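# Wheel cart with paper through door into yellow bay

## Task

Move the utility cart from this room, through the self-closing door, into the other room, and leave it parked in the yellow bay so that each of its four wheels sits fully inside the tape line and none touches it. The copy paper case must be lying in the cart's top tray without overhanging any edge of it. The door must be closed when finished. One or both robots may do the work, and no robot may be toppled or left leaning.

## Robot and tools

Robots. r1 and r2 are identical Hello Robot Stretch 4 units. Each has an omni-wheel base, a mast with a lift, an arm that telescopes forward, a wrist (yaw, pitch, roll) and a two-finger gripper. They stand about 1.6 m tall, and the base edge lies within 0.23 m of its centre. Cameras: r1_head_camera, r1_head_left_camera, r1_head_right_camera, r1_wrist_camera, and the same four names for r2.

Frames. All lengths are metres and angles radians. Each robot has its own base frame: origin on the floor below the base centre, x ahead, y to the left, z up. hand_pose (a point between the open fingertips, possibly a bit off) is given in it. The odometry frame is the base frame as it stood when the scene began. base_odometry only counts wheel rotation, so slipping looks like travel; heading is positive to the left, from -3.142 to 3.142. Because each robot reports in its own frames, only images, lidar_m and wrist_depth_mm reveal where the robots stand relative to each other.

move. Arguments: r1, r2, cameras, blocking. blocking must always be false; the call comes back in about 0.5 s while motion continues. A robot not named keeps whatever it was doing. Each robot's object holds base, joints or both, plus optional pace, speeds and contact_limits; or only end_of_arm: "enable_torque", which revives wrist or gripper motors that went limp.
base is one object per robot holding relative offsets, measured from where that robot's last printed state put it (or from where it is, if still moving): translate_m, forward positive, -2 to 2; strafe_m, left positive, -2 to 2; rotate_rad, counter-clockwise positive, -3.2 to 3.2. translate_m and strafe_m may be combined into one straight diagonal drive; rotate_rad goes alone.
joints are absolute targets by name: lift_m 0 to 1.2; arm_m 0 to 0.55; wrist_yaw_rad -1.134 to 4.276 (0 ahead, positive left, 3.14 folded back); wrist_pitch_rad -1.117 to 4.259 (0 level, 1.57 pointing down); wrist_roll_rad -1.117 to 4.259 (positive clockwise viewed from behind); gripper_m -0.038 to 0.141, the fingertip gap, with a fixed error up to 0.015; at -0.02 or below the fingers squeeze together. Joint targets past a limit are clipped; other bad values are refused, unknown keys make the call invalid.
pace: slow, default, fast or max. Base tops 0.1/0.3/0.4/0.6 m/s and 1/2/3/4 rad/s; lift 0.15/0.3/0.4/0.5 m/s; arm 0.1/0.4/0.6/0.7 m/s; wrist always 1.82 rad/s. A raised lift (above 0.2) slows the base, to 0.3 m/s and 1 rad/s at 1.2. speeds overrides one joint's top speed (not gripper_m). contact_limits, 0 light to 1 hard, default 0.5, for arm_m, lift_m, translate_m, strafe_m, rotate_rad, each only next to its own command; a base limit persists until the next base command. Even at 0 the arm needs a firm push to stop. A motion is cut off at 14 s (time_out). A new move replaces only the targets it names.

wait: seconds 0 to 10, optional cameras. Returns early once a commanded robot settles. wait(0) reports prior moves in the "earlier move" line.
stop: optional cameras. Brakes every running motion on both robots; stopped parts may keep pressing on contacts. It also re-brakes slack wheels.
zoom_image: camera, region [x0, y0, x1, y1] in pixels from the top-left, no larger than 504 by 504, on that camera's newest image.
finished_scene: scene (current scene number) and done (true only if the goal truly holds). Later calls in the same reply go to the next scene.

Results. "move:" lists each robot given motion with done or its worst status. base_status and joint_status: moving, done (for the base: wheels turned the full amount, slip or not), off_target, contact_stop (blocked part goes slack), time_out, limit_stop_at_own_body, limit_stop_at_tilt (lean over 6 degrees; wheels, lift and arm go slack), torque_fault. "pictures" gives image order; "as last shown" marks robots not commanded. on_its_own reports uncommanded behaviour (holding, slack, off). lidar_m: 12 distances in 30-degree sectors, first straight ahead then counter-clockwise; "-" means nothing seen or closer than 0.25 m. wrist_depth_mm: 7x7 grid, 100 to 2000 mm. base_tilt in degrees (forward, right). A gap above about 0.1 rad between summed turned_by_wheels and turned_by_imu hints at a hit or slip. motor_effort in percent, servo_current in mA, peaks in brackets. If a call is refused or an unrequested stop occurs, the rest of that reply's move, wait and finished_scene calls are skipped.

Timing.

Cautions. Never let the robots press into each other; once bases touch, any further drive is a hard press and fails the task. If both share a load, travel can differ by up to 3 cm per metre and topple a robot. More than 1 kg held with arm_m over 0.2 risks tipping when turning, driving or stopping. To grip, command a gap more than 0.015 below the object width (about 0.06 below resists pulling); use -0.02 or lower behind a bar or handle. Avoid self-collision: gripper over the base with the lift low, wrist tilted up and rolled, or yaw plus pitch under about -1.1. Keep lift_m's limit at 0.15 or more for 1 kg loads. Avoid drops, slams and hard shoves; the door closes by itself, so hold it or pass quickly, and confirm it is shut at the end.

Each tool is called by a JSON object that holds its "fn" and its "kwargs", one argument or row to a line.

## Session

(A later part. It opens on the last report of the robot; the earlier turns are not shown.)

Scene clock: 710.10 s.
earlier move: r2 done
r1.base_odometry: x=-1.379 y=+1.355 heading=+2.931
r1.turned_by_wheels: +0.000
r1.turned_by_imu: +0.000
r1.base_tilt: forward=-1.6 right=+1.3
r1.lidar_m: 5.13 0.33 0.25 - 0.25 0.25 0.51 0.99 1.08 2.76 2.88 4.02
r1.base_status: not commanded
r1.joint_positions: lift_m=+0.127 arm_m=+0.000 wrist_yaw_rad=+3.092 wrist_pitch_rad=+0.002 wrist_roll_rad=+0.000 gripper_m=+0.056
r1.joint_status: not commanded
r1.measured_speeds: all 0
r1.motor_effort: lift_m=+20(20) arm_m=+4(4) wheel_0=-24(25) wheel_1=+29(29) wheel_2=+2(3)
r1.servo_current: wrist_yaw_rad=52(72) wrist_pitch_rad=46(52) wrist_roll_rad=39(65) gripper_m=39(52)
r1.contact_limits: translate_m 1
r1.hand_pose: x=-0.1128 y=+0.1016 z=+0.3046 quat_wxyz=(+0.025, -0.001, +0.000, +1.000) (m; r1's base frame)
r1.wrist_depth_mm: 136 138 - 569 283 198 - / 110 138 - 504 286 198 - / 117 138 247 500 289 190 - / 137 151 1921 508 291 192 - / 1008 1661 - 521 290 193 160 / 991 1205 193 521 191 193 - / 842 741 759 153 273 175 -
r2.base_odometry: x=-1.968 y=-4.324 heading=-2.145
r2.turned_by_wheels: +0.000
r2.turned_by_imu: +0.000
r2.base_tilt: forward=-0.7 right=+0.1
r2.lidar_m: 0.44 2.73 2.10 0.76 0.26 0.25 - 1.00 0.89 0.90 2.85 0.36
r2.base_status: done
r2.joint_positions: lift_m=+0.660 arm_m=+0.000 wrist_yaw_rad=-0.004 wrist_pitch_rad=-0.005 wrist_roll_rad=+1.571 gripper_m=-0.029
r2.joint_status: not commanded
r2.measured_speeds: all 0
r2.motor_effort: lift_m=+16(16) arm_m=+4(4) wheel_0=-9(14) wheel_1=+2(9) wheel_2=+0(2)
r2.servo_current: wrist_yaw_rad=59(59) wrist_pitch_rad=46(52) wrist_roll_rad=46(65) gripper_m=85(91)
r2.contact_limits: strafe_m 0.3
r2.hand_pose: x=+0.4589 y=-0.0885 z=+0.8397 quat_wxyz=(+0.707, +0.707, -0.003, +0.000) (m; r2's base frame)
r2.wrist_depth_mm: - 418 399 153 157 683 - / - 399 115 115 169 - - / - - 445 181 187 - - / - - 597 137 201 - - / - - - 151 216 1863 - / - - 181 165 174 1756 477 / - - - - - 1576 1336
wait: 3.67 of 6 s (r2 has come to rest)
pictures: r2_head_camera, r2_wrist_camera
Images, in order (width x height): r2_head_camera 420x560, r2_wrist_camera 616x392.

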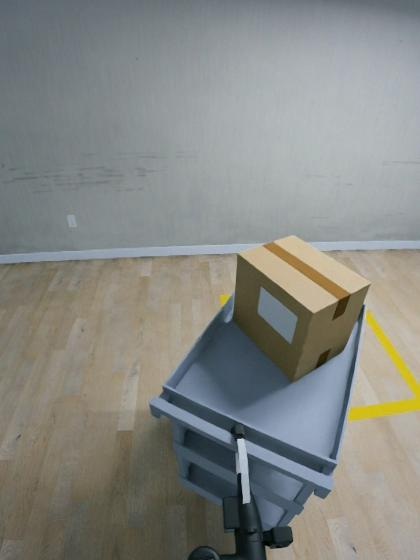

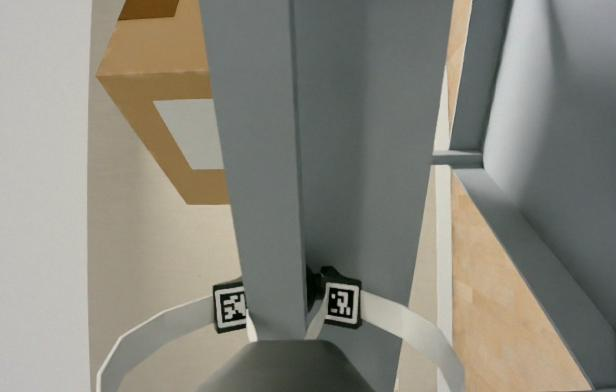

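{"fn": "move", "kwargs": {
  "blocking": false,
  "r2": {"base":{"translate_m":0.3,"strafe_m":-0.14},"pace":"slow","contact_limits":{"translate_m":0.3}},
  "cameras": []
}}

{"fn": "wait", "kwargs": {
  "seconds": 6,
  "cameras": []
}}

{"fn": "move", "kwargs": {
  "blocking": false,
  "r2": {"joints":{"gripper_m":0.13}},
  "cameras": []
}}

{"fn": "wait", "kwargs": {
  "seconds": 2,
  "cameras": []
}}

{"fn": "move", "kwargs": {
  "blocking": false,
  "r2": {"base":{"translate_m":-0.15},"pace":"slow"},
  "cameras": []
}}

{"fn": "wait", "kwargs": {
  "seconds": 4,
  "cameras": ["r2_head_camera","r2_head_left_camera"]
}}

Scene clock: 723.27 s.
move: r2 moving
r1: as last shown
r1.lidar_m: 5.15 0.33 0.25 - 0.25 0.25 0.54 0.99 1.09 2.75 2.89 4.00
r1.motor_effort: lift_m=+20(20) arm_m=+4(4) wheel_0=-24(25) wheel_1=+28(29) wheel_2=+2(2)
r1.servo_current: wrist_yaw_rad=59(65) wrist_pitch_rad=39(46) wrist_roll_rad=52(52) gripper_m=39(46)
r1.contact_limits: translate_m 1
r1.wrist_depth_mm: 136 138 - 564 286 198 - / 110 138 - 500 287 199 - / 117 139 249 504 289 191 - / 136 151 1863 504 291 192 - / 991 1708 - 512 293 193 160 / 991 1205 193 521 191 192 - / 831 759 750 153 273 175 -
r2.base_odometry: x=-1.979 y=-4.331 heading=-2.145
r2.turned_by_wheels: +0.000
r2.turned_by_imu: +0.001
r2.base_tilt: forward=-0.7 right=+0.1
r2.lidar_m: 0.44 2.72 2.09 0.84 0.25 0.25 - 1.00 0.89 0.90 2.84 0.35
r2.base_status: translate_m moving; strafe_m moving
r2.joint_positions: lift_m=+0.660 arm_m=+0.000 wrist_yaw_rad=-0.003 wrist_pitch_rad=-0.005 wrist_roll_rad=+1.571 gripper_m=-0.029
r2.joint_status: not commanded
r2.measured_speeds: translate_m=+0.048 strafe_m=-0.023 rotate_rad=-0.002 lift_m=+0.000 arm_m=+0.000 wrist_yaw_rad=+0.009 wrist_pitch_rad=+0.000 wrist_roll_rad=+0.000
r2.motor_effort: lift_m=+16(16) arm_m=+4(4) wheel_0=+9(10) wheel_1=+5(6) wheel_2=-11(12)
r2.servo_current: wrist_yaw_rad=39(59) wrist_pitch_rad=39(46) wrist_roll_rad=46(52) gripper_m=78(91)
r2.contact_limits: translate_m 0.3
r2.hand_pose: x=+0.4590 y=-0.0883 z=+0.8398 quat_wxyz=(+0.707, +0.707, -0.003, +0.001) (m; r2's base frame)
r2.wrist_depth_mm: - 415 394 150 154 668 - / - 397 112 112 167 732 - / - - 445 179 183 - - / - - 564 191 198 - - / - - - 202 214 1863 - / - - 178 166 175 1708 480 / - - - - - 1537 1308
pictures: none
No camera images: "cameras" was empty.

Scene clock: 727.27 s.
earlier move: r2 done
r1.base_odometry: x=-1.379 y=+1.355 heading=+2.931
r1.turned_by_wheels: +0.000
r1.turned_by_imu: +0.000
r1.base_tilt: forward=-1.6 right=+1.3
r1.lidar_m: 5.14 0.33 0.25 - 0.25 0.25 0.55 1.15 1.12 2.75 2.90 4.03
r1.base_status: not commanded
r1.joint_positions: lift_m=+0.127 arm_m=+0.000 wrist_yaw_rad=+3.092 wrist_pitch_rad=+0.002 wrist_roll_rad=+0.000 gripper_m=+0.056
r1.joint_status: not commanded
r1.measured_speeds: all 0
r1.motor_effort: lift_m=+20(20) arm_m=+4(4) wheel_0=-25(25) wheel_1=+29(29) wheel_2=+2(3)
r1.servo_current: wrist_yaw_rad=59(65) wrist_pitch_rad=39(52) wrist_roll_rad=59(65) gripper_m=46(46)
r1.contact_limits: translate_m 1
r1.hand_pose: x=-0.1128 y=+0.1016 z=+0.3046 quat_wxyz=(+0.025, -0.001, +0.000, +1.000) (m; r1's base frame)
r1.wrist_depth_mm: 136 138 - 564 286 198 - / 110 138 - 500 289 199 - / 117 139 249 504 290 191 - / 136 151 - 512 291 191 - / 1138 1229 1983 521 293 192 160 / 1138 1205 193 521 191 192 - / 854 759 759 153 272 174 -
r2.base_odometry: x=-2.248 y=-4.500 heading=-2.145
r2.turned_by_wheels: +0.000
r2.turned_by_imu: +0.002
r2.base_tilt: forward=-0.7 right=+0.1
r2.lidar_m: 0.46 2.41 2.23 2.07 0.70 0.51 - 1.07 0.89 1.65 2.69 0.37
r2.base_status: done
r2.joint_positions: lift_m=+0.660 arm_m=+0.000 wrist_yaw_rad=+0.002 wrist_pitch_rad=-0.005 wrist_roll_rad=+1.571 gripper_m=-0.029
r2.joint_status: not commanded
r2.measured_speeds: all 0
r2.motor_effort: lift_m=+16(16) arm_m=+4(4) wheel_0=+7(14) wheel_1=+4(8) wheel_2=-4(13)
r2.servo_current: wrist_yaw_rad=52(59) wrist_pitch_rad=39(52) wrist_roll_rad=46(59) gripper_m=91(91)
r2.contact_limits: translate_m 0.3
r2.hand_pose: x=+0.4594 y=-0.0869 z=+0.8398 quat_wxyz=(+0.707, +0.707, -0.001, +0.002) (m; r2's base frame)
r2.wrist_depth_mm: - 418 402 150 154 - - / - 397 112 161 166 - - / - - 449 179 180 - - / - - 569 191 198 - - / - - - 148 214 1863 - / - - 181 166 175 1756 477 / - - - - - 1661 1308
wait: 4.00 of 6 s (r2 has come to rest)
pictures: none
No camera images: "cameras" was empty.

Scene clock: 727.77 s.
move: r2 moving
r1: as last shown
r1.lidar_m: 5.13 0.31 0.25 - 0.25 0.25 0.55 1.17 1.09 2.76 2.90 4.03
r1.motor_effort: lift_m=+20(20) arm_m=+4(4) wheel_0=-25(25) wheel_1=+29(29) wheel_2=+2(2)
r1.servo_current: wrist_yaw_rad=52(78) wrist_pitch_rad=52(52) wrist_roll_rad=52(65) gripper_m=39(46)
r1.contact_limits: translate_m 1
r1.wrist_depth_mm: 136 138 - 559 286 198 - / 110 138 - 496 287 200 - / 117 139 250 500 289 191 - / 136 151 - 508 291 193 - / 1118 1229 1921 512 290 193 160 / 1138 1229 195 521 191 192 - / 854 750 750 153 272 175 -
r2.base_odometry: x=-2.248 y=-4.500 heading=-2.145
r2.turned_by_wheels: +0.000
r2.turned_by_imu: +0.000
r2.base_tilt: forward=-0.6 right=+0.0
r2.lidar_m: 0.45 2.44 2.22 2.10 0.70 0.53 - 1.08 0.88 1.65 2.69 0.35
r2.base_status: not commanded
r2.joint_positions: lift_m=+0.660 arm_m=+0.000 wrist_yaw_rad=+0.002 wrist_pitch_rad=-0.005 wrist_roll_rad=+1.571 gripper_m=-0.003
r2.joint_status: gripper_m moving
r2.measured_speeds: translate_m=+0.000 strafe_m=+0.000 rotate_rad=+0.000 lift_m=+0.000 arm_m=+0.000 wrist_yaw_rad=+0.000 wrist_pitch_rad=-0.004 wrist_roll_rad=+0.000
r2.motor_effort: lift_m=+16(16) arm_m=+4(4) wheel_0=+7(8) wheel_1=+4(5) wheel_2=-4(4)
r2.servo_current: wrist_yaw_rad=52(52) wrist_pitch_rad=46(46) wrist_roll_rad=39(59) gripper_m=91(104)
r2.contact_limits: translate_m 0.3
r2.hand_pose: x=+0.4594 y=-0.0869 z=+0.8399 quat_wxyz=(+0.707, +0.707, -0.001, +0.002) (m; r2's base frame)
r2.wrist_depth_mm: - 424 399 153 156 - - / - 397 115 115 169 - - / - - 449 179 185 - - / - - 603 138 202 - - / - - - 153 222 1808 - / - - 186 172 170 1921 484 / - - - - - 1708 1308
pictures: none
No camera images: "cameras" was empty.

Scene clock: 729.60 s.
earlier move: r2 done
r1.base_odometry: x=-1.379 y=+1.355 heading=+2.931
r1.turned_by_wheels: +0.000
r1.turned_by_imu: +0.000
r1.base_tilt: forward=-1.6 right=+1.3
r1.lidar_m: 5.14 0.34 0.25 - 0.25 0.25 0.52 1.16 1.10 2.76 2.89 3.99
r1.base_status: not commanded
r1.joint_positions: lift_m=+0.127 arm_m=+0.000 wrist_yaw_rad=+3.092 wrist_pitch_rad=+0.002 wrist_roll_rad=+0.000 gripper_m=+0.056
r1.joint_status: not commanded
r1.measured_speeds: all 0
r1.motor_effort: lift_m=+20(20) arm_m=+4(4) wheel_0=-25(25) wheel_1=+29(29) wheel_2=+3(3)
r1.servo_current: wrist_yaw_rad=46(78) wrist_pitch_rad=33(59) wrist_roll_rad=52(65) gripper_m=39(52)
r1.contact_limits: translate_m 1
r1.hand_pose: x=-0.1128 y=+0.1016 z=+0.3046 quat_wxyz=(+0.025, -0.001, +0.000, +1.000) (m; r1's base frame)
r1.wrist_depth_mm: 136 138 - 564 283 198 - / 110 138 - 504 287 199 - / 117 139 249 500 289 190 - / 136 151 - 508 290 191 - / 1118 1229 1921 517 290 191 160 / 1118 1229 194 521 191 193 - / 854 750 750 153 272 175 -
r2.base_odometry: x=-2.248 y=-4.500 heading=-2.145
r2.turned_by_wheels: +0.000
r2.turned_by_imu: +0.000
r2.base_tilt: forward=-0.6 right=+0.0
r2.lidar_m: 0.44 2.41 2.21 2.11 0.70 0.50 - 1.11 0.85 1.66 2.68 0.38
r2.base_status: not commanded
r2.joint_positions: lift_m=+0.660 arm_m=+0.000 wrist_yaw_rad=+0.002 wrist_pitch_rad=-0.001 wrist_roll_rad=+1.571 gripper_m=+0.130
r2.joint_status: all done
r2.measured_speeds: all 0
r2.motor_effort: lift_m=+16(16) arm_m=+4(4) wheel_0=+5(8) wheel_1=+4(5) wheel_2=-4(5)
r2.servo_current: wrist_yaw_rad=39(59) wrist_pitch_rad=46(52) wrist_roll_rad=39(59) gripper_m=59(111)
r2.contact_limits: translate_m 0.3
r2.hand_pose: x=+0.4594 y=-0.0869 z=+0.8388 quat_wxyz=(+0.707, +0.707, +0.000, +0.001) (m; r2's base frame)
r2.wrist_depth_mm: - 433 118 171 174 - - / - 410 125 185 185 - - / - 544 141 200 204 - - / - - 154 219 227 - - / - - 219 236 242 1863 - / - - 182 182 195 1366 469 / - - - - - 1863 439
wait: 1.83 of 2 s (r2 has come to rest)
pictures: none
No camera images: "cameras" was empty.

Scene clock: 730.10 s.
move: r2 moving
r1: as last shown
r1.lidar_m: 5.14 0.32 0.25 - 0.25 0.25 0.51 1.14 1.08 2.76 2.89 4.03
r1.motor_effort: lift_m=+20(20) arm_m=+4(4) wheel_0=-25(25) wheel_1=+29(29) wheel_2=+2(2)
r1.servo_current: wrist_yaw_rad=52(59) wrist_pitch_rad=39(46) wrist_roll_rad=46(52) gripper_m=33(46)
r1.contact_limits: translate_m 1
r1.wrist_depth_mm: 136 138 - 559 283 198 - / 110 138 - 500 289 199 - / 117 139 249 504 289 191 - / 136 151 - 508 290 191 - / 1118 1205 1983 517 290 193 160 / 1118 1205 194 512 191 192 - / 854 759 750 153 273 175 -
r2.base_odometry: x=-2.242 y=-4.490 heading=-2.145
r2.turned_by_wheels: +0.000
r2.turned_by_imu: +0.000
r2.base_tilt: forward=-0.6 right=+0.1
r2.lidar_m: 0.46 2.41 2.22 2.04 0.67 0.48 - 1.10 0.86 1.58 2.70 0.39
r2.base_status: translate_m moving
r2.joint_positions: lift_m=+0.660 arm_m=+0.000 wrist_yaw_rad=+0.002 wrist_pitch_rad=-0.001 wrist_roll_rad=+1.571 gripper_m=+0.130
r2.joint_status: not commanded
r2.measured_speeds: translate_m=-0.048 strafe_m=-0.001 rotate_rad=+0.001 lift_m=+0.000 arm_m=+0.000 wrist_yaw_rad=+0.000 wrist_pitch_rad=+0.000 wrist_roll_rad=+0.000
r2.motor_effort: lift_m=+16(16) arm_m=+4(4) wheel_0=-3(7) wheel_1=-6(8) wheel_2=+8(10)
r2.servo_current: wrist_yaw_rad=46(52) wrist_pitch_rad=46(46) wrist_roll_rad=52(59) gripper_m=39(59)
r2.hand_pose: x=+0.4594 y=-0.0869 z=+0.8388 quat_wxyz=(+0.707, +0.707, +0.000, +0.001) (m; r2's base frame)
r2.wrist_depth_mm: - 449 125 180 180 715 - / - 421 139 191 194 - - / - 554 151 211 215 - - / - - 585 230 239 - - / - - - 248 264 1863 - / - - 194 196 195 525 480 / - - - - - 1808 430
pictures: none
No camera images: "cameras" was empty.

Scene clock: 732.40 s.
earlier move: r2 done
r1.base_odometry: x=-1.379 y=+1.355 heading=+2.931
r1.turned_by_wheels: +0.000
r1.turned_by_imu: +0.000
r1.base_tilt: forward=-1.6 right=+1.3
r1.lidar_m: 5.13 0.31 0.25 - 0.25 0.25 0.52 1.02 1.07 2.73 2.90 4.03
r1.base_status: not commanded
r1.joint_positions: lift_m=+0.127 arm_m=+0.000 wrist_yaw_rad=+3.092 wrist_pitch_rad=+0.002 wrist_roll_rad=+0.000 gripper_m=+0.056
r1.joint_status: not commanded
r1.measured_speeds: all 0
r1.motor_effort: lift_m=+20(20) arm_m=+4(4) wheel_0=-25(25) wheel_1=+29(29) wheel_2=+2(3)
r1.servo_current: wrist_yaw_rad=33(65) wrist_pitch_rad=39(52) wrist_roll_rad=52(72) gripper_m=46(46)
r1.contact_limits: translate_m 1
r1.hand_pose: x=-0.1128 y=+0.1016 z=+0.3046 quat_wxyz=(+0.025, -0.001, +0.000, +1.000) (m; r1's base frame)
r1.wrist_depth_mm: 136 138 - 564 283 198 - / 110 138 - 500 289 199 - / 117 139 249 504 289 191 - / 136 151 - 512 290 192 - / 1008 1205 1983 512 293 193 160 / 991 1098 194 521 191 193 - / 854 759 750 153 272 175 -
r2.base_odometry: x=-2.167 y=-4.374 heading=-2.145
r2.turned_by_wheels: +0.000
r2.turned_by_imu: +0.000
r2.base_tilt: forward=-0.7 right=+0.1
r2.lidar_m: 0.55 2.60 2.21 1.46 0.45 0.41 - 1.04 0.79 1.11 2.70 0.51
r2.base_status: done
r2.joint_positions: lift_m=+0.660 arm_m=+0.000 wrist_yaw_rad=+0.002 wrist_pitch_rad=-0.001 wrist_roll_rad=+1.571 gripper_m=+0.130
r2.joint_status: not commanded
r2.measured_speeds: all 0
r2.motor_effort: lift_m=+16(16) arm_m=+4(4) wheel_0=-4(12) wheel_1=-4(8) wheel_2=+6(10)
r2.servo_current: wrist_yaw_rad=46(65) wrist_pitch_rad=39(52) wrist_roll_rad=46(59) gripper_m=59(59)
r2.hand_pose: x=+0.4594 y=-0.0869 z=+0.8388 quat_wxyz=(+0.707, +0.707, +0.000, +0.001) (m; r2's base frame)
r2.wrist_depth_mm: - - 615 234 290 293 - / - - 564 306 - - - / - - 615 332 - - - / - - 798 359 - - - / - - - 397 - - 413 / - - 218 433 219 517 459 / - - - - 512 1618 1042
wait: 2.30 of 4 s (r2 has come to rest)
pictures: r2_head_camera, r2_head_left_camera
Images, in order (width x height): r2_head_camera 420x560, r2_head_left_camera 420x672.

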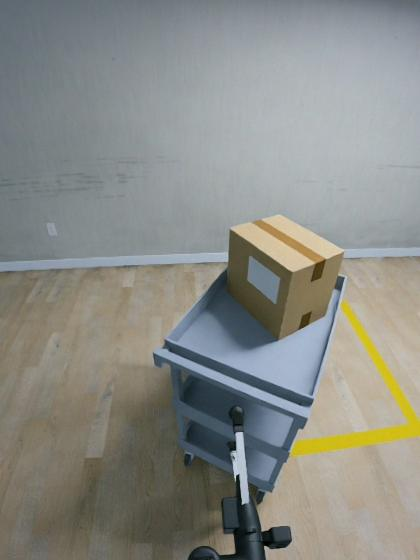

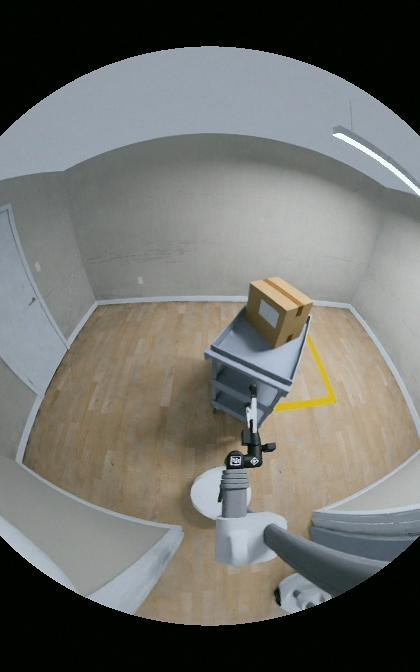

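{"fn": "move", "kwargs": {
  "blocking": false,
  "r2": {"base":{"strafe_m":0.24},"pace":"default"},
  "cameras": []
}}

{"fn": "wait", "kwargs": {
  "seconds": 4,
  "cameras": []
}}

{"fn": "move", "kwargs": {
  "blocking": false,
  "r2": {"base":{"rotate_rad":-0.45},"pace":"slow"},
  "cameras": []
}}

{"fn": "wait", "kwargs": {
  "seconds": 4,
  "cameras": ["r2_head_camera","r2_wrist_camera"]
}}

Scene clock: 752.57 s.
move: r2 moving
r1: as last shown
r1.lidar_m: 5.15 0.32 0.25 - 0.25 0.25 0.54 1.04 1.11 2.74 2.87 4.03
r1.motor_effort: lift_m=+20(20) arm_m=+4(4) wheel_0=-25(25) wheel_1=+29(29) wheel_2=+2(2)
r1.servo_current: wrist_yaw_rad=39(52) wrist_pitch_rad=39(52) wrist_roll_rad=46(52) gripper_m=39(46)
r1.contact_limits: translate_m 1
r1.wrist_depth_mm: 136 138 - 564 285 198 - / 110 138 - 504 289 200 - / 117 139 250 504 289 190 - / 137 151 - 508 290 191 - / 991 1708 1921 517 294 192 160 / 991 1138 193 521 191 193 - / 854 750 750 153 273 175 -
r2.base_odometry: x=-2.136 y=-4.394 heading=-2.145
r2.turned_by_wheels: +0.000
r2.turned_by_imu: +0.000
r2.base_tilt: forward=-0.6 right=+0.1
r2.lidar_m: 0.56 2.59 2.16 1.43 0.48 0.38 - 1.05 0.83 1.11 2.74 0.53
r2.base_status: strafe_m moving
r2.joint_positions: lift_m=+0.660 arm_m=+0.000 wrist_yaw_rad=+0.002 wrist_pitch_rad=-0.001 wrist_roll_rad=+1.571 gripper_m=+0.130
r2.joint_status: not commanded
r2.measured_speeds: translate_m=+0.000 strafe_m=+0.140 rotate_rad=-0.003 lift_m=+0.000 arm_m=+0.000 wrist_yaw_rad=+0.000 wrist_pitch_rad=+0.000 wrist_roll_rad=+0.000
r2.motor_effort: lift_m=+16(16) arm_m=+4(4) wheel_0=-10(12) wheel_1=+10(12) wheel_2=-1(5)
r2.servo_current: wrist_yaw_rad=46(52) wrist_pitch_rad=46(46) wrist_roll_rad=39(52) gripper_m=46(59)
r2.hand_pose: x=+0.4594 y=-0.0869 z=+0.8388 quat_wxyz=(+0.707, +0.707, +0.000, +0.001) (m; r2's base frame)
r2.wrist_depth_mm: - - 603 300 - - - / - - 559 322 - - - / - - 668 345 - - - / - - - 379 - - 394 / - - - 418 - - 427 / - - 218 452 220 500 480 / - - - - - 1808 1182
pictures: none
No camera images: "cameras" was empty.

Scene clock: 754.17 s.
earlier move: r2 done
r1.base_odometry: x=-1.379 y=+1.355 heading=+2.931
r1.turned_by_wheels: +0.000
r1.turned_by_imu: +0.000
r1.base_tilt: forward=-1.6 right=+1.3
r1.lidar_m: 5.13 0.33 0.25 - 0.25 0.25 0.52 1.17 1.06 2.76 2.90 4.03
r1.base_status: not commanded
r1.joint_positions: lift_m=+0.127 arm_m=+0.000 wrist_yaw_rad=+3.092 wrist_pitch_rad=+0.002 wrist_roll_rad=+0.000 gripper_m=+0.056
r1.joint_status: not commanded
r1.measured_speeds: all 0
r1.motor_effort: lift_m=+20(20) arm_m=+4(4) wheel_0=-24(25) wheel_1=+28(29) wheel_2=+2(2)
r1.servo_current: wrist_yaw_rad=59(65) wrist_pitch_rad=39(52) wrist_roll_rad=46(72) gripper_m=39(52)
r1.contact_limits: translate_m 1
r1.hand_pose: x=-0.1128 y=+0.1016 z=+0.3046 quat_wxyz=(+0.025, -0.001, +0.000, +1.000) (m; r1's base frame)
r1.wrist_depth_mm: 136 138 - 564 285 198 - / 110 138 - 504 286 199 - / 117 139 249 508 287 191 - / 136 151 - 508 291 192 - / 1118 1921 1921 512 291 192 160 / 1078 1205 194 521 190 193 - / 842 750 750 154 273 174 -
r2.base_odometry: x=-1.965 y=-4.505 heading=-2.145
r2.turned_by_wheels: +0.000
r2.turned_by_imu: +0.000
r2.base_tilt: forward=-0.7 right=+0.0
r2.lidar_m: 0.66 2.59 1.95 1.48 0.49 0.33 0.28 1.19 1.03 1.08 0.69 0.63
r2.base_status: done
r2.joint_positions: lift_m=+0.660 arm_m=+0.000 wrist_yaw_rad=+0.002 wrist_pitch_rad=-0.001 wrist_roll_rad=+1.571 gripper_m=+0.130
r2.joint_status: not commanded
r2.measured_speeds: all 0
r2.motor_effort: lift_m=+16(16) arm_m=+4(4) wheel_0=-3(12) wheel_1=+2(12) wheel_2=+0(5)
r2.servo_current: wrist_yaw_rad=52(65) wrist_pitch_rad=46(46) wrist_roll_rad=39(59) gripper_m=52(59)
r2.hand_pose: x=+0.4594 y=-0.0869 z=+0.8388 quat_wxyz=(+0.707, +0.707, +0.000, +0.001) (m; r2's base frame)
r2.wrist_depth_mm: - - 661 392 - - - / - - 788 421 - - 430 / - - - 466 - 500 466 / - - - 492 - 1576 1060 / - - - - - 1576 1160 / - - 218 - 219 1397 1182 / - - - - - 1921 1182
wait: 1.60 of 4 s (r2 has come to rest)
pictures: none
No camera images: "cameras" was empty.

Scene clock: 754.67 s.
move: r2 moving
r1: as last shown
r1.lidar_m: 5.14 0.31 0.25 - 0.25 0.25 0.52 1.17 1.10 2.75 2.88 4.02
r1.motor_effort: lift_m=+20(20) arm_m=+4(4) wheel_0=-25(25) wheel_1=+29(29) wheel_2=+2(3)
r1.servo_current: wrist_yaw_rad=39(65) wrist_pitch_rad=33(46) wrist_roll_rad=59(59) gripper_m=33(46)
r1.contact_limits: translate_m 1
r1.wrist_depth_mm: 136 138 - 554 286 198 - / 110 138 - 504 289 200 - / 117 139 249 508 289 191 - / 137 151 - 512 290 193 - / 1118 1921 1983 512 290 192 160 / 1098 1229 193 525 191 192 - / 854 750 759 154 273 175 -
r2.base_odometry: x=-1.965 y=-4.505 heading=-2.270
r2.turned_by_wheels: -0.125
r2.turned_by_imu: -0.121
r2.base_tilt: forward=-0.7 right=+0.1
r2.lidar_m: 0.63 2.52 2.08 1.90 0.56 0.34 0.29 1.18 1.04 1.04 2.88 0.62
r2.base_status: rotate_rad moving
r2.joint_positions: lift_m=+0.660 arm_m=+0.000 wrist_yaw_rad=+0.002 wrist_pitch_rad=-0.001 wrist_roll_rad=+1.571 gripper_m=+0.130
r2.joint_status: not commanded
r2.measured_speeds: translate_m=-0.001 strafe_m=+0.001 rotate_rad=-0.490 lift_m=+0.000 arm_m=+0.000 wrist_yaw_rad=+0.000 wrist_pitch_rad=+0.000 wrist_roll_rad=+0.000
r2.motor_effort: lift_m=+16(16) arm_m=+4(4) wheel_0=+5(8) wheel_1=+9(9) wheel_2=+8(9)
r2.servo_current: wrist_yaw_rad=46(59) wrist_pitch_rad=46(46) wrist_roll_rad=52(59) gripper_m=52(52)
r2.hand_pose: x=+0.4594 y=-0.0869 z=+0.8388 quat_wxyz=(+0.707, +0.707, +0.000, +0.001) (m; r2's base frame)
r2.wrist_depth_mm: - - 609 392 - - - / - - 699 415 - - 424 / - - - 449 - - 452 / - - - 477 - 525 488 / - - - 469 - 1499 1118 / - - 217 - 220 1397 1160 / - - - - - 1863 1160
pictures: none
No camera images: "cameras" was empty.

Scene clock: 755.80 s.
earlier move: r2 done
r1.base_odometry: x=-1.379 y=+1.355 heading=+2.931
r1.turned_by_wheels: +0.000
r1.turned_by_imu: +0.000
r1.base_tilt: forward=-1.6 right=+1.3
r1.lidar_m: 5.12 0.32 0.25 - 0.25 0.25 0.51 1.17 1.09 2.73 2.90 4.01
r1.base_status: not commanded
r1.joint_positions: lift_m=+0.127 arm_m=+0.000 wrist_yaw_rad=+3.092 wrist_pitch_rad=+0.002 wrist_roll_rad=+0.000 gripper_m=+0.056
r1.joint_status: not commanded
r1.measured_speeds: all 0
r1.motor_effort: lift_m=+20(20) arm_m=+4(4) wheel_0=-24(25) wheel_1=+29(29) wheel_2=+2(3)
r1.servo_current: wrist_yaw_rad=59(65) wrist_pitch_rad=46(59) wrist_roll_rad=39(65) gripper_m=39(46)
r1.contact_limits: translate_m 1
r1.hand_pose: x=-0.1128 y=+0.1016 z=+0.3046 quat_wxyz=(+0.025, -0.001, +0.000, +1.000) (m; r1's base frame)
r1.wrist_depth_mm: 136 138 - 559 285 198 - / 110 138 - 504 290 199 - / 117 139 247 508 289 191 - / 137 151 - 508 290 191 - / 1160 1983 1983 512 291 193 160 / 1078 1205 195 521 191 192 - / 854 750 750 153 273 175 -
r2.base_odometry: x=-1.965 y=-4.505 heading=-2.594
r2.turned_by_wheels: -0.324
r2.turned_by_imu: -0.315
r2.base_tilt: forward=-0.7 right=+0.1
r2.lidar_m: 0.62 0.68 2.60 1.94 1.08 0.43 0.30 0.30 1.18 1.03 1.54 0.65
r2.base_status: done
r2.joint_positions: lift_m=+0.660 arm_m=+0.000 wrist_yaw_rad=+0.002 wrist_pitch_rad=-0.001 wrist_roll_rad=+1.571 gripper_m=+0.130
r2.joint_status: not commanded
r2.measured_speeds: all 0
r2.motor_effort: lift_m=+16(16) arm_m=+4(4) wheel_0=+4(10) wheel_1=+4(9) wheel_2=+6(9)
r2.servo_current: wrist_yaw_rad=39(59) wrist_pitch_rad=39(46) wrist_roll_rad=52(59) gripper_m=46(52)
r2.hand_pose: x=+0.4594 y=-0.0869 z=+0.8388 quat_wxyz=(+0.707, +0.707, +0.000, +0.001) (m; r2's base frame)
r2.wrist_depth_mm: - - - - - 1661 1138 / - - - - - 1661 1060 / - - - 459 - - 459 / - - 707 466 - - 466 / - - 759 469 - - 469 / - - 217 480 194 480 480 / - - - - - - 488
wait: 1.13 of 4 s (r2 has come to rest)
pictures: r2_head_camera, r2_wrist_camera
Images, in order (width x height): r2_head_camera 420x560, r2_wrist_camera 616x392.

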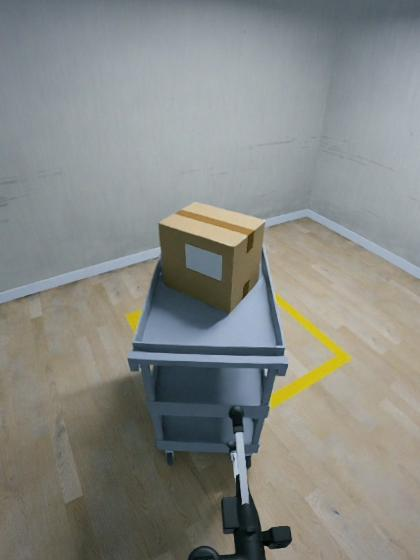

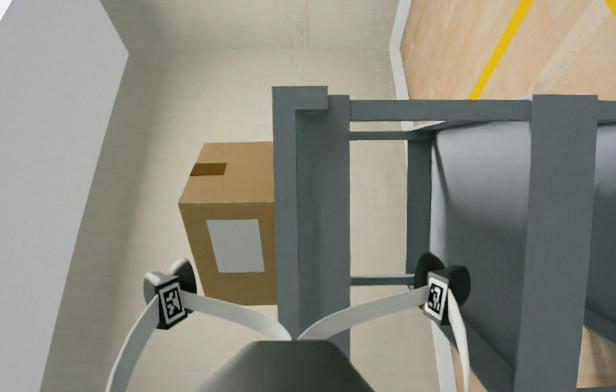

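{"fn": "move", "kwargs": {
  "blocking": false,
  "r2": {"base":{"translate_m":0.28,"strafe_m":0.07},"pace":"slow","contact_limits":{"translate_m":0.25}},
  "cameras": []
}}

{"fn": "wait", "kwargs": {
  "seconds": 5,
  "cameras": ["r2_head_camera","r2_wrist_camera"]
}}

Scene clock: 767.73 s.
move: r2 moving
r1: as last shown
r1.lidar_m: 5.13 0.34 0.25 - 0.25 0.25 0.54 1.15 1.10 2.76 2.86 4.01
r1.motor_effort: lift_m=+20(20) arm_m=+4(4) wheel_0=-24(25) wheel_1=+29(29) wheel_2=+2(2)
r1.servo_current: wrist_yaw_rad=65(65) wrist_pitch_rad=52(52) wrist_roll_rad=26(59) gripper_m=46(46)
r1.contact_limits: translate_m 1
r1.wrist_depth_mm: 136 138 - 559 283 198 - / 110 138 - 504 286 199 - / 117 139 249 508 289 190 - / 136 151 - 508 291 191 - / 1118 1983 1983 517 291 192 160 / 1118 1205 194 521 191 192 - / 842 750 759 153 273 174 -
r2.base_odometry: x=-1.974 y=-4.514 heading=-2.594
r2.turned_by_wheels: +0.000
r2.turned_by_imu: +0.001
r2.base_tilt: forward=-0.6 right=+0.0
r2.lidar_m: 0.62 0.68 2.61 1.95 1.16 0.47 0.33 0.33 1.17 1.03 1.57 0.65
r2.base_status: translate_m moving; strafe_m moving
r2.joint_positions: lift_m=+0.660 arm_m=+0.000 wrist_yaw_rad=+0.002 wrist_pitch_rad=-0.001 wrist_roll_rad=+1.571 gripper_m=+0.130
r2.joint_status: not commanded
r2.measured_speeds: translate_m=+0.049 strafe_m=+0.012 rotate_rad=+0.000 lift_m=+0.000 arm_m=+0.000 wrist_yaw_rad=+0.000 wrist_pitch_rad=+0.000 wrist_roll_rad=+0.000
r2.motor_effort: lift_m=+16(16) arm_m=+4(4) wheel_0=+4(9) wheel_1=+6(9) wheel_2=-8(10)
r2.servo_current: wrist_yaw_rad=39(46) wrist_pitch_rad=39(46) wrist_roll_rad=46(52) gripper_m=59(59)
r2.contact_limits: translate_m 0.25
r2.hand_pose: x=+0.4594 y=-0.0869 z=+0.8388 quat_wxyz=(+0.707, +0.707, +0.000, +0.001) (m; r2's base frame)
r2.wrist_depth_mm: - - - - - 1661 1160 / - - - - - 1661 1042 / - - - 449 - - 445 / - - 707 452 - - 452 / - - 759 462 - - 462 / - - 217 466 195 - 469 / - - - - - - 480
pictures: none
No camera images: "cameras" was empty.

Scene clock: 771.37 s.
earlier move: r2 done
r1.base_odometry: x=-1.379 y=+1.355 heading=+2.931
r1.turned_by_wheels: +0.000
r1.turned_by_imu: +0.000
r1.base_tilt: forward=-1.6 right=+1.3
r1.lidar_m: 5.13 0.33 0.25 - 0.25 0.25 0.50 1.38 1.10 2.76 2.89 4.02
r1.base_status: not commanded
r1.joint_positions: lift_m=+0.127 arm_m=+0.000 wrist_yaw_rad=+3.092 wrist_pitch_rad=+0.002 wrist_roll_rad=+0.000 gripper_m=+0.056
r1.joint_status: not commanded
r1.measured_speeds: all 0
r1.motor_effort: lift_m=+20(20) arm_m=+4(4) wheel_0=-25(25) wheel_1=+29(29) wheel_2=+2(3)
r1.servo_current: wrist_yaw_rad=46(72) wrist_pitch_rad=33(52) wrist_roll_rad=46(65) gripper_m=39(52)
r1.contact_limits: translate_m 1
r1.hand_pose: x=-0.1128 y=+0.1016 z=+0.3046 quat_wxyz=(+0.025, -0.001, +0.000, +1.000) (m; r1's base frame)
r1.wrist_depth_mm: 136 138 - 559 285 198 - / 110 138 - 500 289 198 - / 117 139 249 500 289 191 - / 137 151 - 504 291 191 - / 1229 1708 1983 517 291 193 160 / 1205 1205 194 517 191 193 - / 842 759 759 153 273 175 -
r2.base_odometry: x=-2.168 y=-4.710 heading=-2.594
r2.turned_by_wheels: +0.000
r2.turned_by_imu: +0.001
r2.base_tilt: forward=-0.7 right=+0.1
r2.lidar_m: 0.41 0.43 2.32 2.00 1.96 0.84 0.58 0.60 1.20 1.09 2.77 0.44
r2.base_status: done
r2.joint_positions: lift_m=+0.660 arm_m=+0.000 wrist_yaw_rad=+0.000 wrist_pitch_rad=-0.001 wrist_roll_rad=+1.571 gripper_m=+0.130
r2.joint_status: not commanded
r2.measured_speeds: all 0
r2.motor_effort: lift_m=+16(16) arm_m=+4(4) wheel_0=+4(10) wheel_1=+5(9) wheel_2=-6(10)
r2.servo_current: wrist_yaw_rad=39(59) wrist_pitch_rad=39(46) wrist_roll_rad=46(59) gripper_m=52(59)
r2.contact_limits: translate_m 0.25
r2.hand_pose: x=+0.4593 y=-0.0874 z=+0.8388 quat_wxyz=(+0.707, +0.707, +0.000, +0.001) (m; r2's base frame)
r2.wrist_depth_mm: - - - 221 223 1661 - / - - 597 226 226 778 - / - 530 455 230 231 820 - / - 512 466 233 234 - - / - - 220 236 236 - - / - - 178 239 193 - - / - - - - - 1708 488
wait: 3.63 of 5 s (r2 has come to rest)
pictures: r2_head_camera, r2_wrist_camera
Images, in order (width x height): r2_head_camera 420x560, r2_wrist_camera 616x392.

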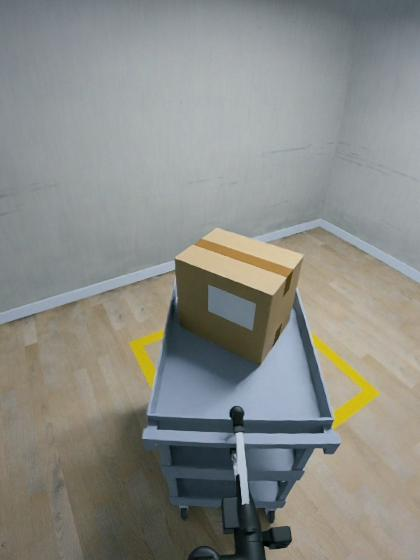

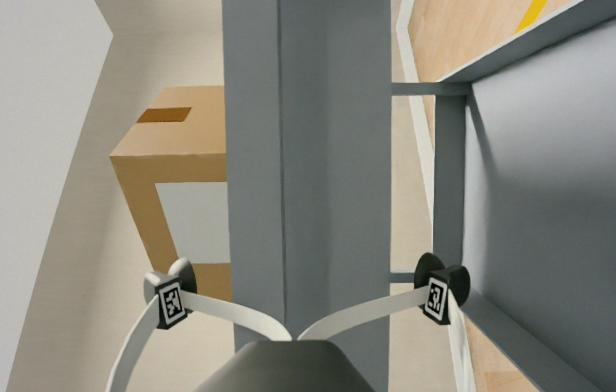

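{"fn": "move", "kwargs": {
  "blocking": false,
  "r2": {"joints":{"gripper_m":-0.03}},
  "cameras": []
}}

{"fn": "wait", "kwargs": {
  "seconds": 2,
  "cameras": []
}}

{"fn": "move", "kwargs": {
  "blocking": false,
  "r2": {"base":{"strafe_m":0.17},"pace":"slow","contact_limits":{"strafe_m":0.3}},
  "cameras": []
}}

{"fn": "wait", "kwargs": {
  "seconds": 4,
  "cameras": ["r2_head_camera","r2_wrist_camera"]
}}

Scene clock: 779.97 s.
move: r2 moving
r1: as last shown
r1.lidar_m: 5.13 0.32 0.25 - 0.25 0.25 0.51 1.37 1.09 2.75 2.87 4.03
r1.motor_effort: lift_m=+20(20) arm_m=+4(4) wheel_0=-25(25) wheel_1=+29(29) wheel_2=+2(2)
r1.servo_current: wrist_yaw_rad=59(65) wrist_pitch_rad=39(46) wrist_roll_rad=65(65) gripper_m=39(52)
r1.contact_limits: translate_m 1
r1.wrist_depth_mm: 136 138 - 564 287 198 - / 110 138 - 500 289 199 - / 117 139 248 504 289 191 - / 136 151 - 508 291 193 - / 1255 1708 1983 517 291 192 160 / 1205 1182 193 517 191 193 - / 842 750 759 153 272 175 -
r2.base_odometry: x=-2.168 y=-4.710 heading=-2.594
r2.turned_by_wheels: +0.000
r2.turned_by_imu: +0.000
r2.base_tilt: forward=-0.7 right=+0.1
r2.lidar_m: 0.41 0.44 2.34 2.02 1.97 0.83 0.60 0.61 1.17 1.10 2.79 0.42
r2.base_status: not commanded
r2.joint_positions: lift_m=+0.660 arm_m=+0.000 wrist_yaw_rad=+0.000 wrist_pitch_rad=-0.001 wrist_roll_rad=+1.571 gripper_m=+0.117
r2.joint_status: gripper_m moving
r2.measured_speeds: all 0
r2.motor_effort: lift_m=+16(16) arm_m=+4(4) wheel_0=+4(4) wheel_1=+5(6) wheel_2=-6(6)
r2.servo_current: wrist_yaw_rad=52(52) wrist_pitch_rad=46(46) wrist_roll_rad=33(59) gripper_m=111(111)
r2.contact_limits: translate_m 0.25
r2.hand_pose: x=+0.4593 y=-0.0874 z=+0.8388 quat_wxyz=(+0.707, +0.707, +0.000, +0.001) (m; r2's base frame)
r2.wrist_depth_mm: - - - 222 223 1661 - / - - 591 226 225 778 - / - 530 452 229 231 820 - / - 508 466 233 234 - - / - - 220 236 237 - - / - - 178 239 187 - - / - - - - - 1537 484
pictures: none
No camera images: "cameras" was empty.

Scene clock: 781.90 s.
earlier move: r2 done
r1.base_odometry: x=-1.379 y=+1.355 heading=+2.931
r1.turned_by_wheels: +0.000
r1.turned_by_imu: +0.000
r1.base_tilt: forward=-1.6 right=+1.3
r1.lidar_m: 5.14 0.33 0.25 - 0.25 0.26 0.51 1.35 1.10 2.75 2.88 4.05
r1.base_status: not commanded
r1.joint_positions: lift_m=+0.127 arm_m=+0.000 wrist_yaw_rad=+3.092 wrist_pitch_rad=+0.002 wrist_roll_rad=+0.000 gripper_m=+0.056
r1.joint_status: not commanded
r1.measured_speeds: all 0
r1.motor_effort: lift_m=+20(20) arm_m=+4(4) wheel_0=-25(25) wheel_1=+29(29) wheel_2=+2(3)
r1.servo_current: wrist_yaw_rad=59(72) wrist_pitch_rad=46(52) wrist_roll_rad=52(65) gripper_m=39(52)
r1.contact_limits: translate_m 1
r1.hand_pose: x=-0.1128 y=+0.1016 z=+0.3046 quat_wxyz=(+0.025, -0.001, +0.000, +1.000) (m; r1's base frame)
r1.wrist_depth_mm: 136 138 - 564 286 198 - / 110 138 - 500 287 199 - / 117 139 248 500 289 191 - / 136 151 - 512 290 191 - / 1229 1708 - 517 293 192 160 / 1182 1205 193 521 190 193 - / 854 750 759 153 274 175 -
r2.base_odometry: x=-2.168 y=-4.710 heading=-2.594
r2.turned_by_wheels: +0.000
r2.turned_by_imu: +0.000
r2.base_tilt: forward=-0.7 right=+0.1
r2.lidar_m: 0.41 0.42 2.31 2.02 1.95 0.83 0.60 0.59 1.20 1.08 2.75 0.42
r2.base_status: not commanded
r2.joint_positions: lift_m=+0.660 arm_m=+0.000 wrist_yaw_rad=+0.000 wrist_pitch_rad=-0.005 wrist_roll_rad=+1.571 gripper_m=-0.029
r2.joint_status: all done
r2.measured_speeds: all 0
r2.motor_effort: lift_m=+16(16) arm_m=-4(4) wheel_0=+0(4) wheel_1=+4(6) wheel_2=+1(6)
r2.servo_current: wrist_yaw_rad=59(65) wrist_pitch_rad=46(52) wrist_roll_rad=39(59) gripper_m=98(286)
r2.contact_limits: translate_m 0.25
r2.hand_pose: x=+0.4593 y=-0.0874 z=+0.8397 quat_wxyz=(+0.707, +0.707, -0.002, +0.002) (m; r2's base frame)
r2.wrist_depth_mm: - - - 212 212 1756 - / - - 603 215 216 788 - / - - 452 219 220 798 - / - - 473 223 224 820 - / - - 530 225 227 831 - / - - 181 171 174 - - / - - - - - 521 508
wait: 1.93 of 2 s (r2 has come to rest)
pictures: none
No camera images: "cameras" was empty.

Scene clock: 782.40 s.
move: r2 moving
r1: as last shown
r1.lidar_m: 5.13 0.32 0.25 - 0.25 0.25 0.54 1.36 1.10 2.75 2.88 3.99
r1.motor_effort: lift_m=+20(20) arm_m=+4(4) wheel_0=-24(25) wheel_1=+29(29) wheel_2=+2(2)
r1.servo_current: wrist_yaw_rad=72(72) wrist_pitch_rad=46(46) wrist_roll_rad=46(65) gripper_m=39(46)
r1.contact_limits: translate_m 1
r1.wrist_depth_mm: 136 138 - 559 285 198 - / 110 138 - 500 287 199 - / 117 139 249 508 289 191 - / 136 151 - 512 291 192 - / 1255 1661 - 512 290 193 160 / 1182 1182 193 521 190 191 - / 854 750 759 153 272 175 -
r2.base_odometry: x=-2.161 y=-4.722 heading=-2.594
r2.turned_by_wheels: +0.000
r2.turned_by_imu: +0.000
r2.base_tilt: forward=-0.7 right=+0.1
r2.lidar_m: 0.41 0.44 2.32 2.02 1.93 0.83 0.59 0.61 1.25 1.11 2.78 0.43
r2.base_status: strafe_m moving
r2.joint_positions: lift_m=+0.660 arm_m=+0.000 wrist_yaw_rad=-0.003 wrist_pitch_rad=-0.005 wrist_roll_rad=+1.571 gripper_m=-0.029
r2.joint_status: not commanded
r2.measured_speeds: translate_m=+0.000 strafe_m=+0.056 rotate_rad=+0.001 lift_m=+0.000 arm_m=+0.000 wrist_yaw_rad=-0.012 wrist_pitch_rad=+0.000 wrist_roll_rad=+0.000
r2.motor_effort: lift_m=+16(16) arm_m=-4(4) wheel_0=-10(14) wheel_1=+8(9) wheel_2=+1(1)
r2.servo_current: wrist_yaw_rad=46(59) wrist_pitch_rad=46(52) wrist_roll_rad=46(52) gripper_m=104(104)
r2.contact_limits: strafe_m 0.3
r2.hand_pose: x=+0.4590 y=-0.0883 z=+0.8397 quat_wxyz=(+0.707, +0.707, -0.003, +0.001) (m; r2's base frame)
r2.wrist_depth_mm: - - - 159 214 1756 - / - - 597 162 217 798 - / - - 452 220 222 809 - / - - 484 223 224 820 - / - - 530 225 228 831 - / - - 181 171 174 - - / - - - - - 521 484
pictures: none
No camera images: "cameras" was empty.

Scene clock: 784.73 s.
earlier move: r2 done
r1.base_odometry: x=-1.379 y=+1.355 heading=+2.931
r1.turned_by_wheels: +0.000
r1.turned_by_imu: +0.000
r1.base_tilt: forward=-1.6 right=+1.3
r1.lidar_m: 5.16 0.35 0.25 - 0.25 0.25 0.54 1.51 1.08 2.75 2.90 4.03
r1.base_status: not commanded
r1.joint_positions: lift_m=+0.127 arm_m=+0.000 wrist_yaw_rad=+3.092 wrist_pitch_rad=+0.002 wrist_roll_rad=+0.000 gripper_m=+0.056
r1.joint_status: not commanded
r1.measured_speeds: all 0
r1.motor_effort: lift_m=+20(20) arm_m=+4(4) wheel_0=-25(25) wheel_1=+29(29) wheel_2=+2(2)
r1.servo_current: wrist_yaw_rad=52(72) wrist_pitch_rad=39(52) wrist_roll_rad=52(65) gripper_m=46(52)
r1.contact_limits: translate_m 1
r1.hand_pose: x=-0.1128 y=+0.1016 z=+0.3046 quat_wxyz=(+0.025, -0.001, +0.000, +1.000) (m; r1's base frame)
r1.wrist_depth_mm: 136 138 - 559 283 198 - / 110 138 - 504 289 199 - / 117 139 249 508 289 191 - / 136 151 - 512 293 191 - / 1366 1983 - 512 291 193 160 / 1205 1205 195 521 191 192 - / 854 750 759 153 273 175 -
r2.base_odometry: x=-2.080 y=-4.855 heading=-2.594
r2.turned_by_wheels: +0.000
r2.turned_by_imu: +0.000
r2.base_tilt: forward=-0.7 right=+0.0
r2.lidar_m: 0.42 2.12 2.25 1.86 1.78 0.93 0.69 0.66 1.44 1.25 2.92 0.39
r2.base_status: done
r2.joint_positions: lift_m=+0.660 arm_m=+0.000 wrist_yaw_rad=-0.004 wrist_pitch_rad=-0.005 wrist_roll_rad=+1.571 gripper_m=-0.029
r2.joint_status: not commanded
r2.measured_speeds: all 0
r2.motor_effort: lift_m=+16(16) arm_m=-4(4) wheel_0=-8(16) wheel_1=+3(9) wheel_2=+0(2)
r2.servo_current: wrist_yaw_rad=46(59) wrist_pitch_rad=39(52) wrist_roll_rad=39(65) gripper_m=91(104)
r2.contact_limits: strafe_m 0.3
r2.hand_pose: x=+0.4590 y=-0.0885 z=+0.8397 quat_wxyz=(+0.707, +0.707, -0.003, +0.000) (m; r2's base frame)
r2.wrist_depth_mm: - - 469 181 181 723 - / - 442 415 186 189 750 - / - 492 445 196 200 - - / - - 530 207 213 - - / - - 647 219 220 - - / - - 181 172 174 1756 496 / - - - - - - 1308
wait: 2.33 of 4 s (r2 has come to rest)
pictures: r2_head_camera, r2_wrist_camera
Images, in order (width x height): r2_head_camera 420x560, r2_wrist_camera 616x392.

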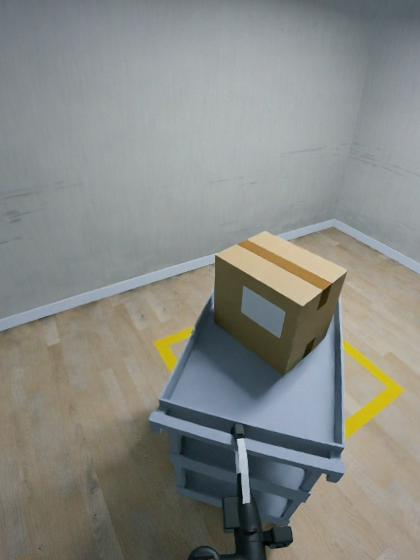

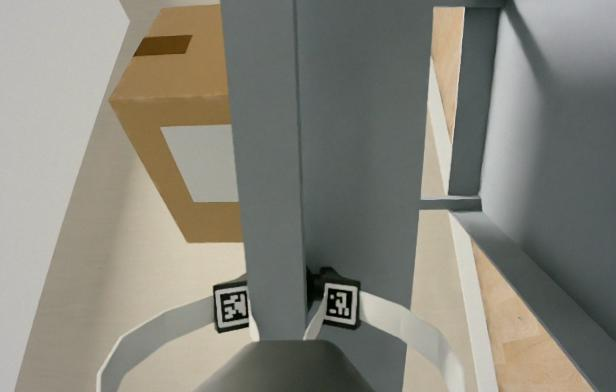

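{"fn": "move", "kwargs": {
  "blocking": false,
  "r2": {"base":{"translate_m":0.36,"strafe_m":-0.12},"pace":"slow","contact_limits":{"translate_m":0.3}},
  "cameras": []
}}

{"fn": "wait", "kwargs": {
  "seconds": 7,
  "cameras": ["r2_head_camera","r2_head_left_camera","r2_head_right_camera"]
}}

Scene clock: 816.90 s.
move: r2 moving
r1: as last shown
r1.lidar_m: 5.13 0.33 0.25 - 0.25 0.25 0.55 1.50 1.08 2.75 2.91 4.02
r1.motor_effort: lift_m=+20(20) arm_m=+4(4) wheel_0=-24(25) wheel_1=+29(29) wheel_2=+2(2)
r1.servo_current: wrist_yaw_rad=52(65) wrist_pitch_rad=46(46) wrist_roll_rad=52(65) gripper_m=39(46)
r1.contact_limits: translate_m 1
r1.wrist_depth_mm: 136 138 - 559 285 198 - / 110 139 - 504 289 198 - / 117 139 249 504 290 191 - / 136 151 - 508 291 191 - / 1366 1983 - 521 291 192 160 / 1182 1205 193 530 191 192 - / 842 750 759 153 274 175 -
r2.base_odometry: x=-2.092 y=-4.858 heading=-2.594
r2.turned_by_wheels: +0.000
r2.turned_by_imu: +0.001
r2.base_tilt: forward=-0.7 right=+0.0
r2.lidar_m: 0.42 2.12 2.24 1.88 1.81 0.95 0.70 0.67 1.40 1.27 2.92 0.39
r2.base_status: translate_m moving; strafe_m moving
r2.joint_positions: lift_m=+0.660 arm_m=+0.000 wrist_yaw_rad=-0.003 wrist_pitch_rad=-0.005 wrist_roll_rad=+1.571 gripper_m=-0.029
r2.joint_status: not commanded
r2.measured_speeds: translate_m=+0.050 strafe_m=-0.017 rotate_rad=+0.000 lift_m=+0.000 arm_m=+0.000 wrist_yaw_rad=+0.013 wrist_pitch_rad=+0.000 wrist_roll_rad=+0.000
r2.motor_effort: lift_m=+16(16) arm_m=-3(4) wheel_0=+12(12) wheel_1=+6(6) wheel_2=-13(13)
r2.servo_current: wrist_yaw_rad=52(59) wrist_pitch_rad=52(52) wrist_roll_rad=39(52) gripper_m=85(98)
r2.contact_limits: translate_m 0.3
r2.hand_pose: x=+0.4590 y=-0.0884 z=+0.8398 quat_wxyz=(+0.707, +0.707, -0.003, +0.001) (m; r2's base frame)
r2.wrist_depth_mm: - - 466 176 179 715 - / - 436 415 184 187 741 - / - 488 442 194 196 - - / - - 530 204 209 - - / - - 647 216 219 - - / - - 182 170 174 1661 492 / - - - - - - 1281
pictures: none
No camera images: "cameras" was empty.

Scene clock: 821.43 s.
earlier move: r2 done
r1.base_odometry: x=-1.379 y=+1.355 heading=+2.931
r1.turned_by_wheels: +0.000
r1.turned_by_imu: +0.000
r1.base_tilt: forward=-1.6 right=+1.3
r1.lidar_m: 5.14 0.34 0.25 - 0.25 0.25 0.51 1.61 1.08 2.75 2.88 4.03
r1.base_status: not commanded
r1.joint_positions: lift_m=+0.127 arm_m=+0.000 wrist_yaw_rad=+3.092 wrist_pitch_rad=+0.002 wrist_roll_rad=+0.000 gripper_m=+0.056
r1.joint_status: not commanded
r1.measured_speeds: all 0
r1.motor_effort: lift_m=+20(20) arm_m=+4(4) wheel_0=-25(25) wheel_1=+29(29) wheel_2=+2(3)
r1.servo_current: wrist_yaw_rad=52(72) wrist_pitch_rad=39(52) wrist_roll_rad=46(65) gripper_m=39(46)
r1.contact_limits: translate_m 1
r1.hand_pose: x=-0.1128 y=+0.1016 z=+0.3046 quat_wxyz=(+0.025, -0.001, +0.000, +1.000) (m; r1's base frame)
r1.wrist_depth_mm: 136 138 - 564 286 198 - / 110 138 - 504 286 200 - / 117 139 250 508 289 191 - / 136 151 - 508 291 193 - / 1921 1661 - 512 291 193 160 / 1205 1205 195 521 191 193 - / 854 759 750 154 272 175 -
r2.base_odometry: x=-2.449 y=-4.940 heading=-2.593
r2.turned_by_wheels: +0.000
r2.turned_by_imu: +0.003
r2.base_tilt: forward=-0.7 right=+0.0
r2.lidar_m: 0.41 0.45 1.94 2.12 2.07 1.29 0.96 1.02 1.24 1.42 2.65 0.40
r2.base_status: done
r2.joint_positions: lift_m=+0.660 arm_m=+0.000 wrist_yaw_rad=+0.003 wrist_pitch_rad=-0.005 wrist_roll_rad=+1.571 gripper_m=-0.029
r2.joint_status: not commanded
r2.measured_speeds: all 0
r2.motor_effort: lift_m=+16(16) arm_m=+4(4) wheel_0=+8(15) wheel_1=+6(7) wheel_2=-4(13)
r2.servo_current: wrist_yaw_rad=52(59) wrist_pitch_rad=46(52) wrist_roll_rad=46(59) gripper_m=85(98)
r2.contact_limits: translate_m 0.3
r2.hand_pose: x=+0.4595 y=-0.0865 z=+0.8398 quat_wxyz=(+0.707, +0.707, -0.001, +0.003) (m; r2's base frame)
r2.wrist_depth_mm: - - - 199 200 1661 - / - - 530 206 206 - - / - 469 445 156 213 - - / - 500 480 216 218 820 - / - - 569 223 225 - - / - - 181 171 173 - - / - - - - - - 492
wait: 4.53 of 7 s (r2 has come to rest)
pictures: r2_head_camera, r2_head_left_camera, r2_head_right_camera
Images, in order (width x height): r2_head_camera 420x560, r2_head_left_camera 420x672, r2_head_right_camera 420x672.

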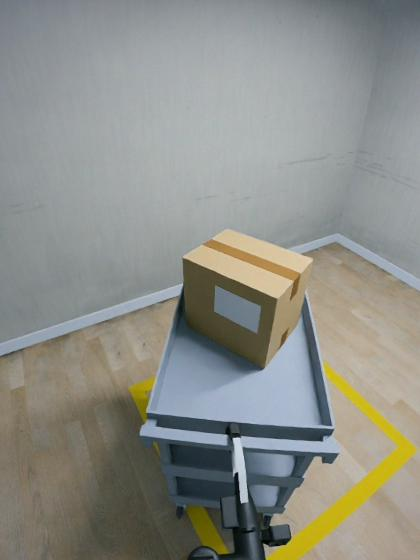

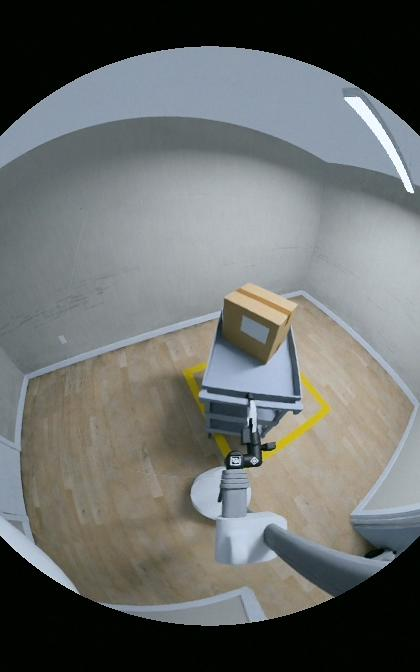

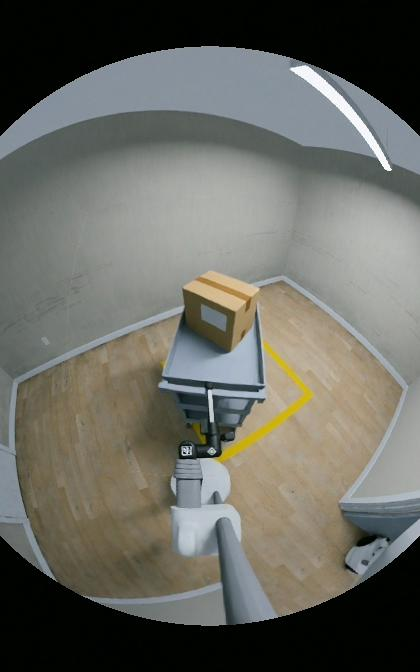

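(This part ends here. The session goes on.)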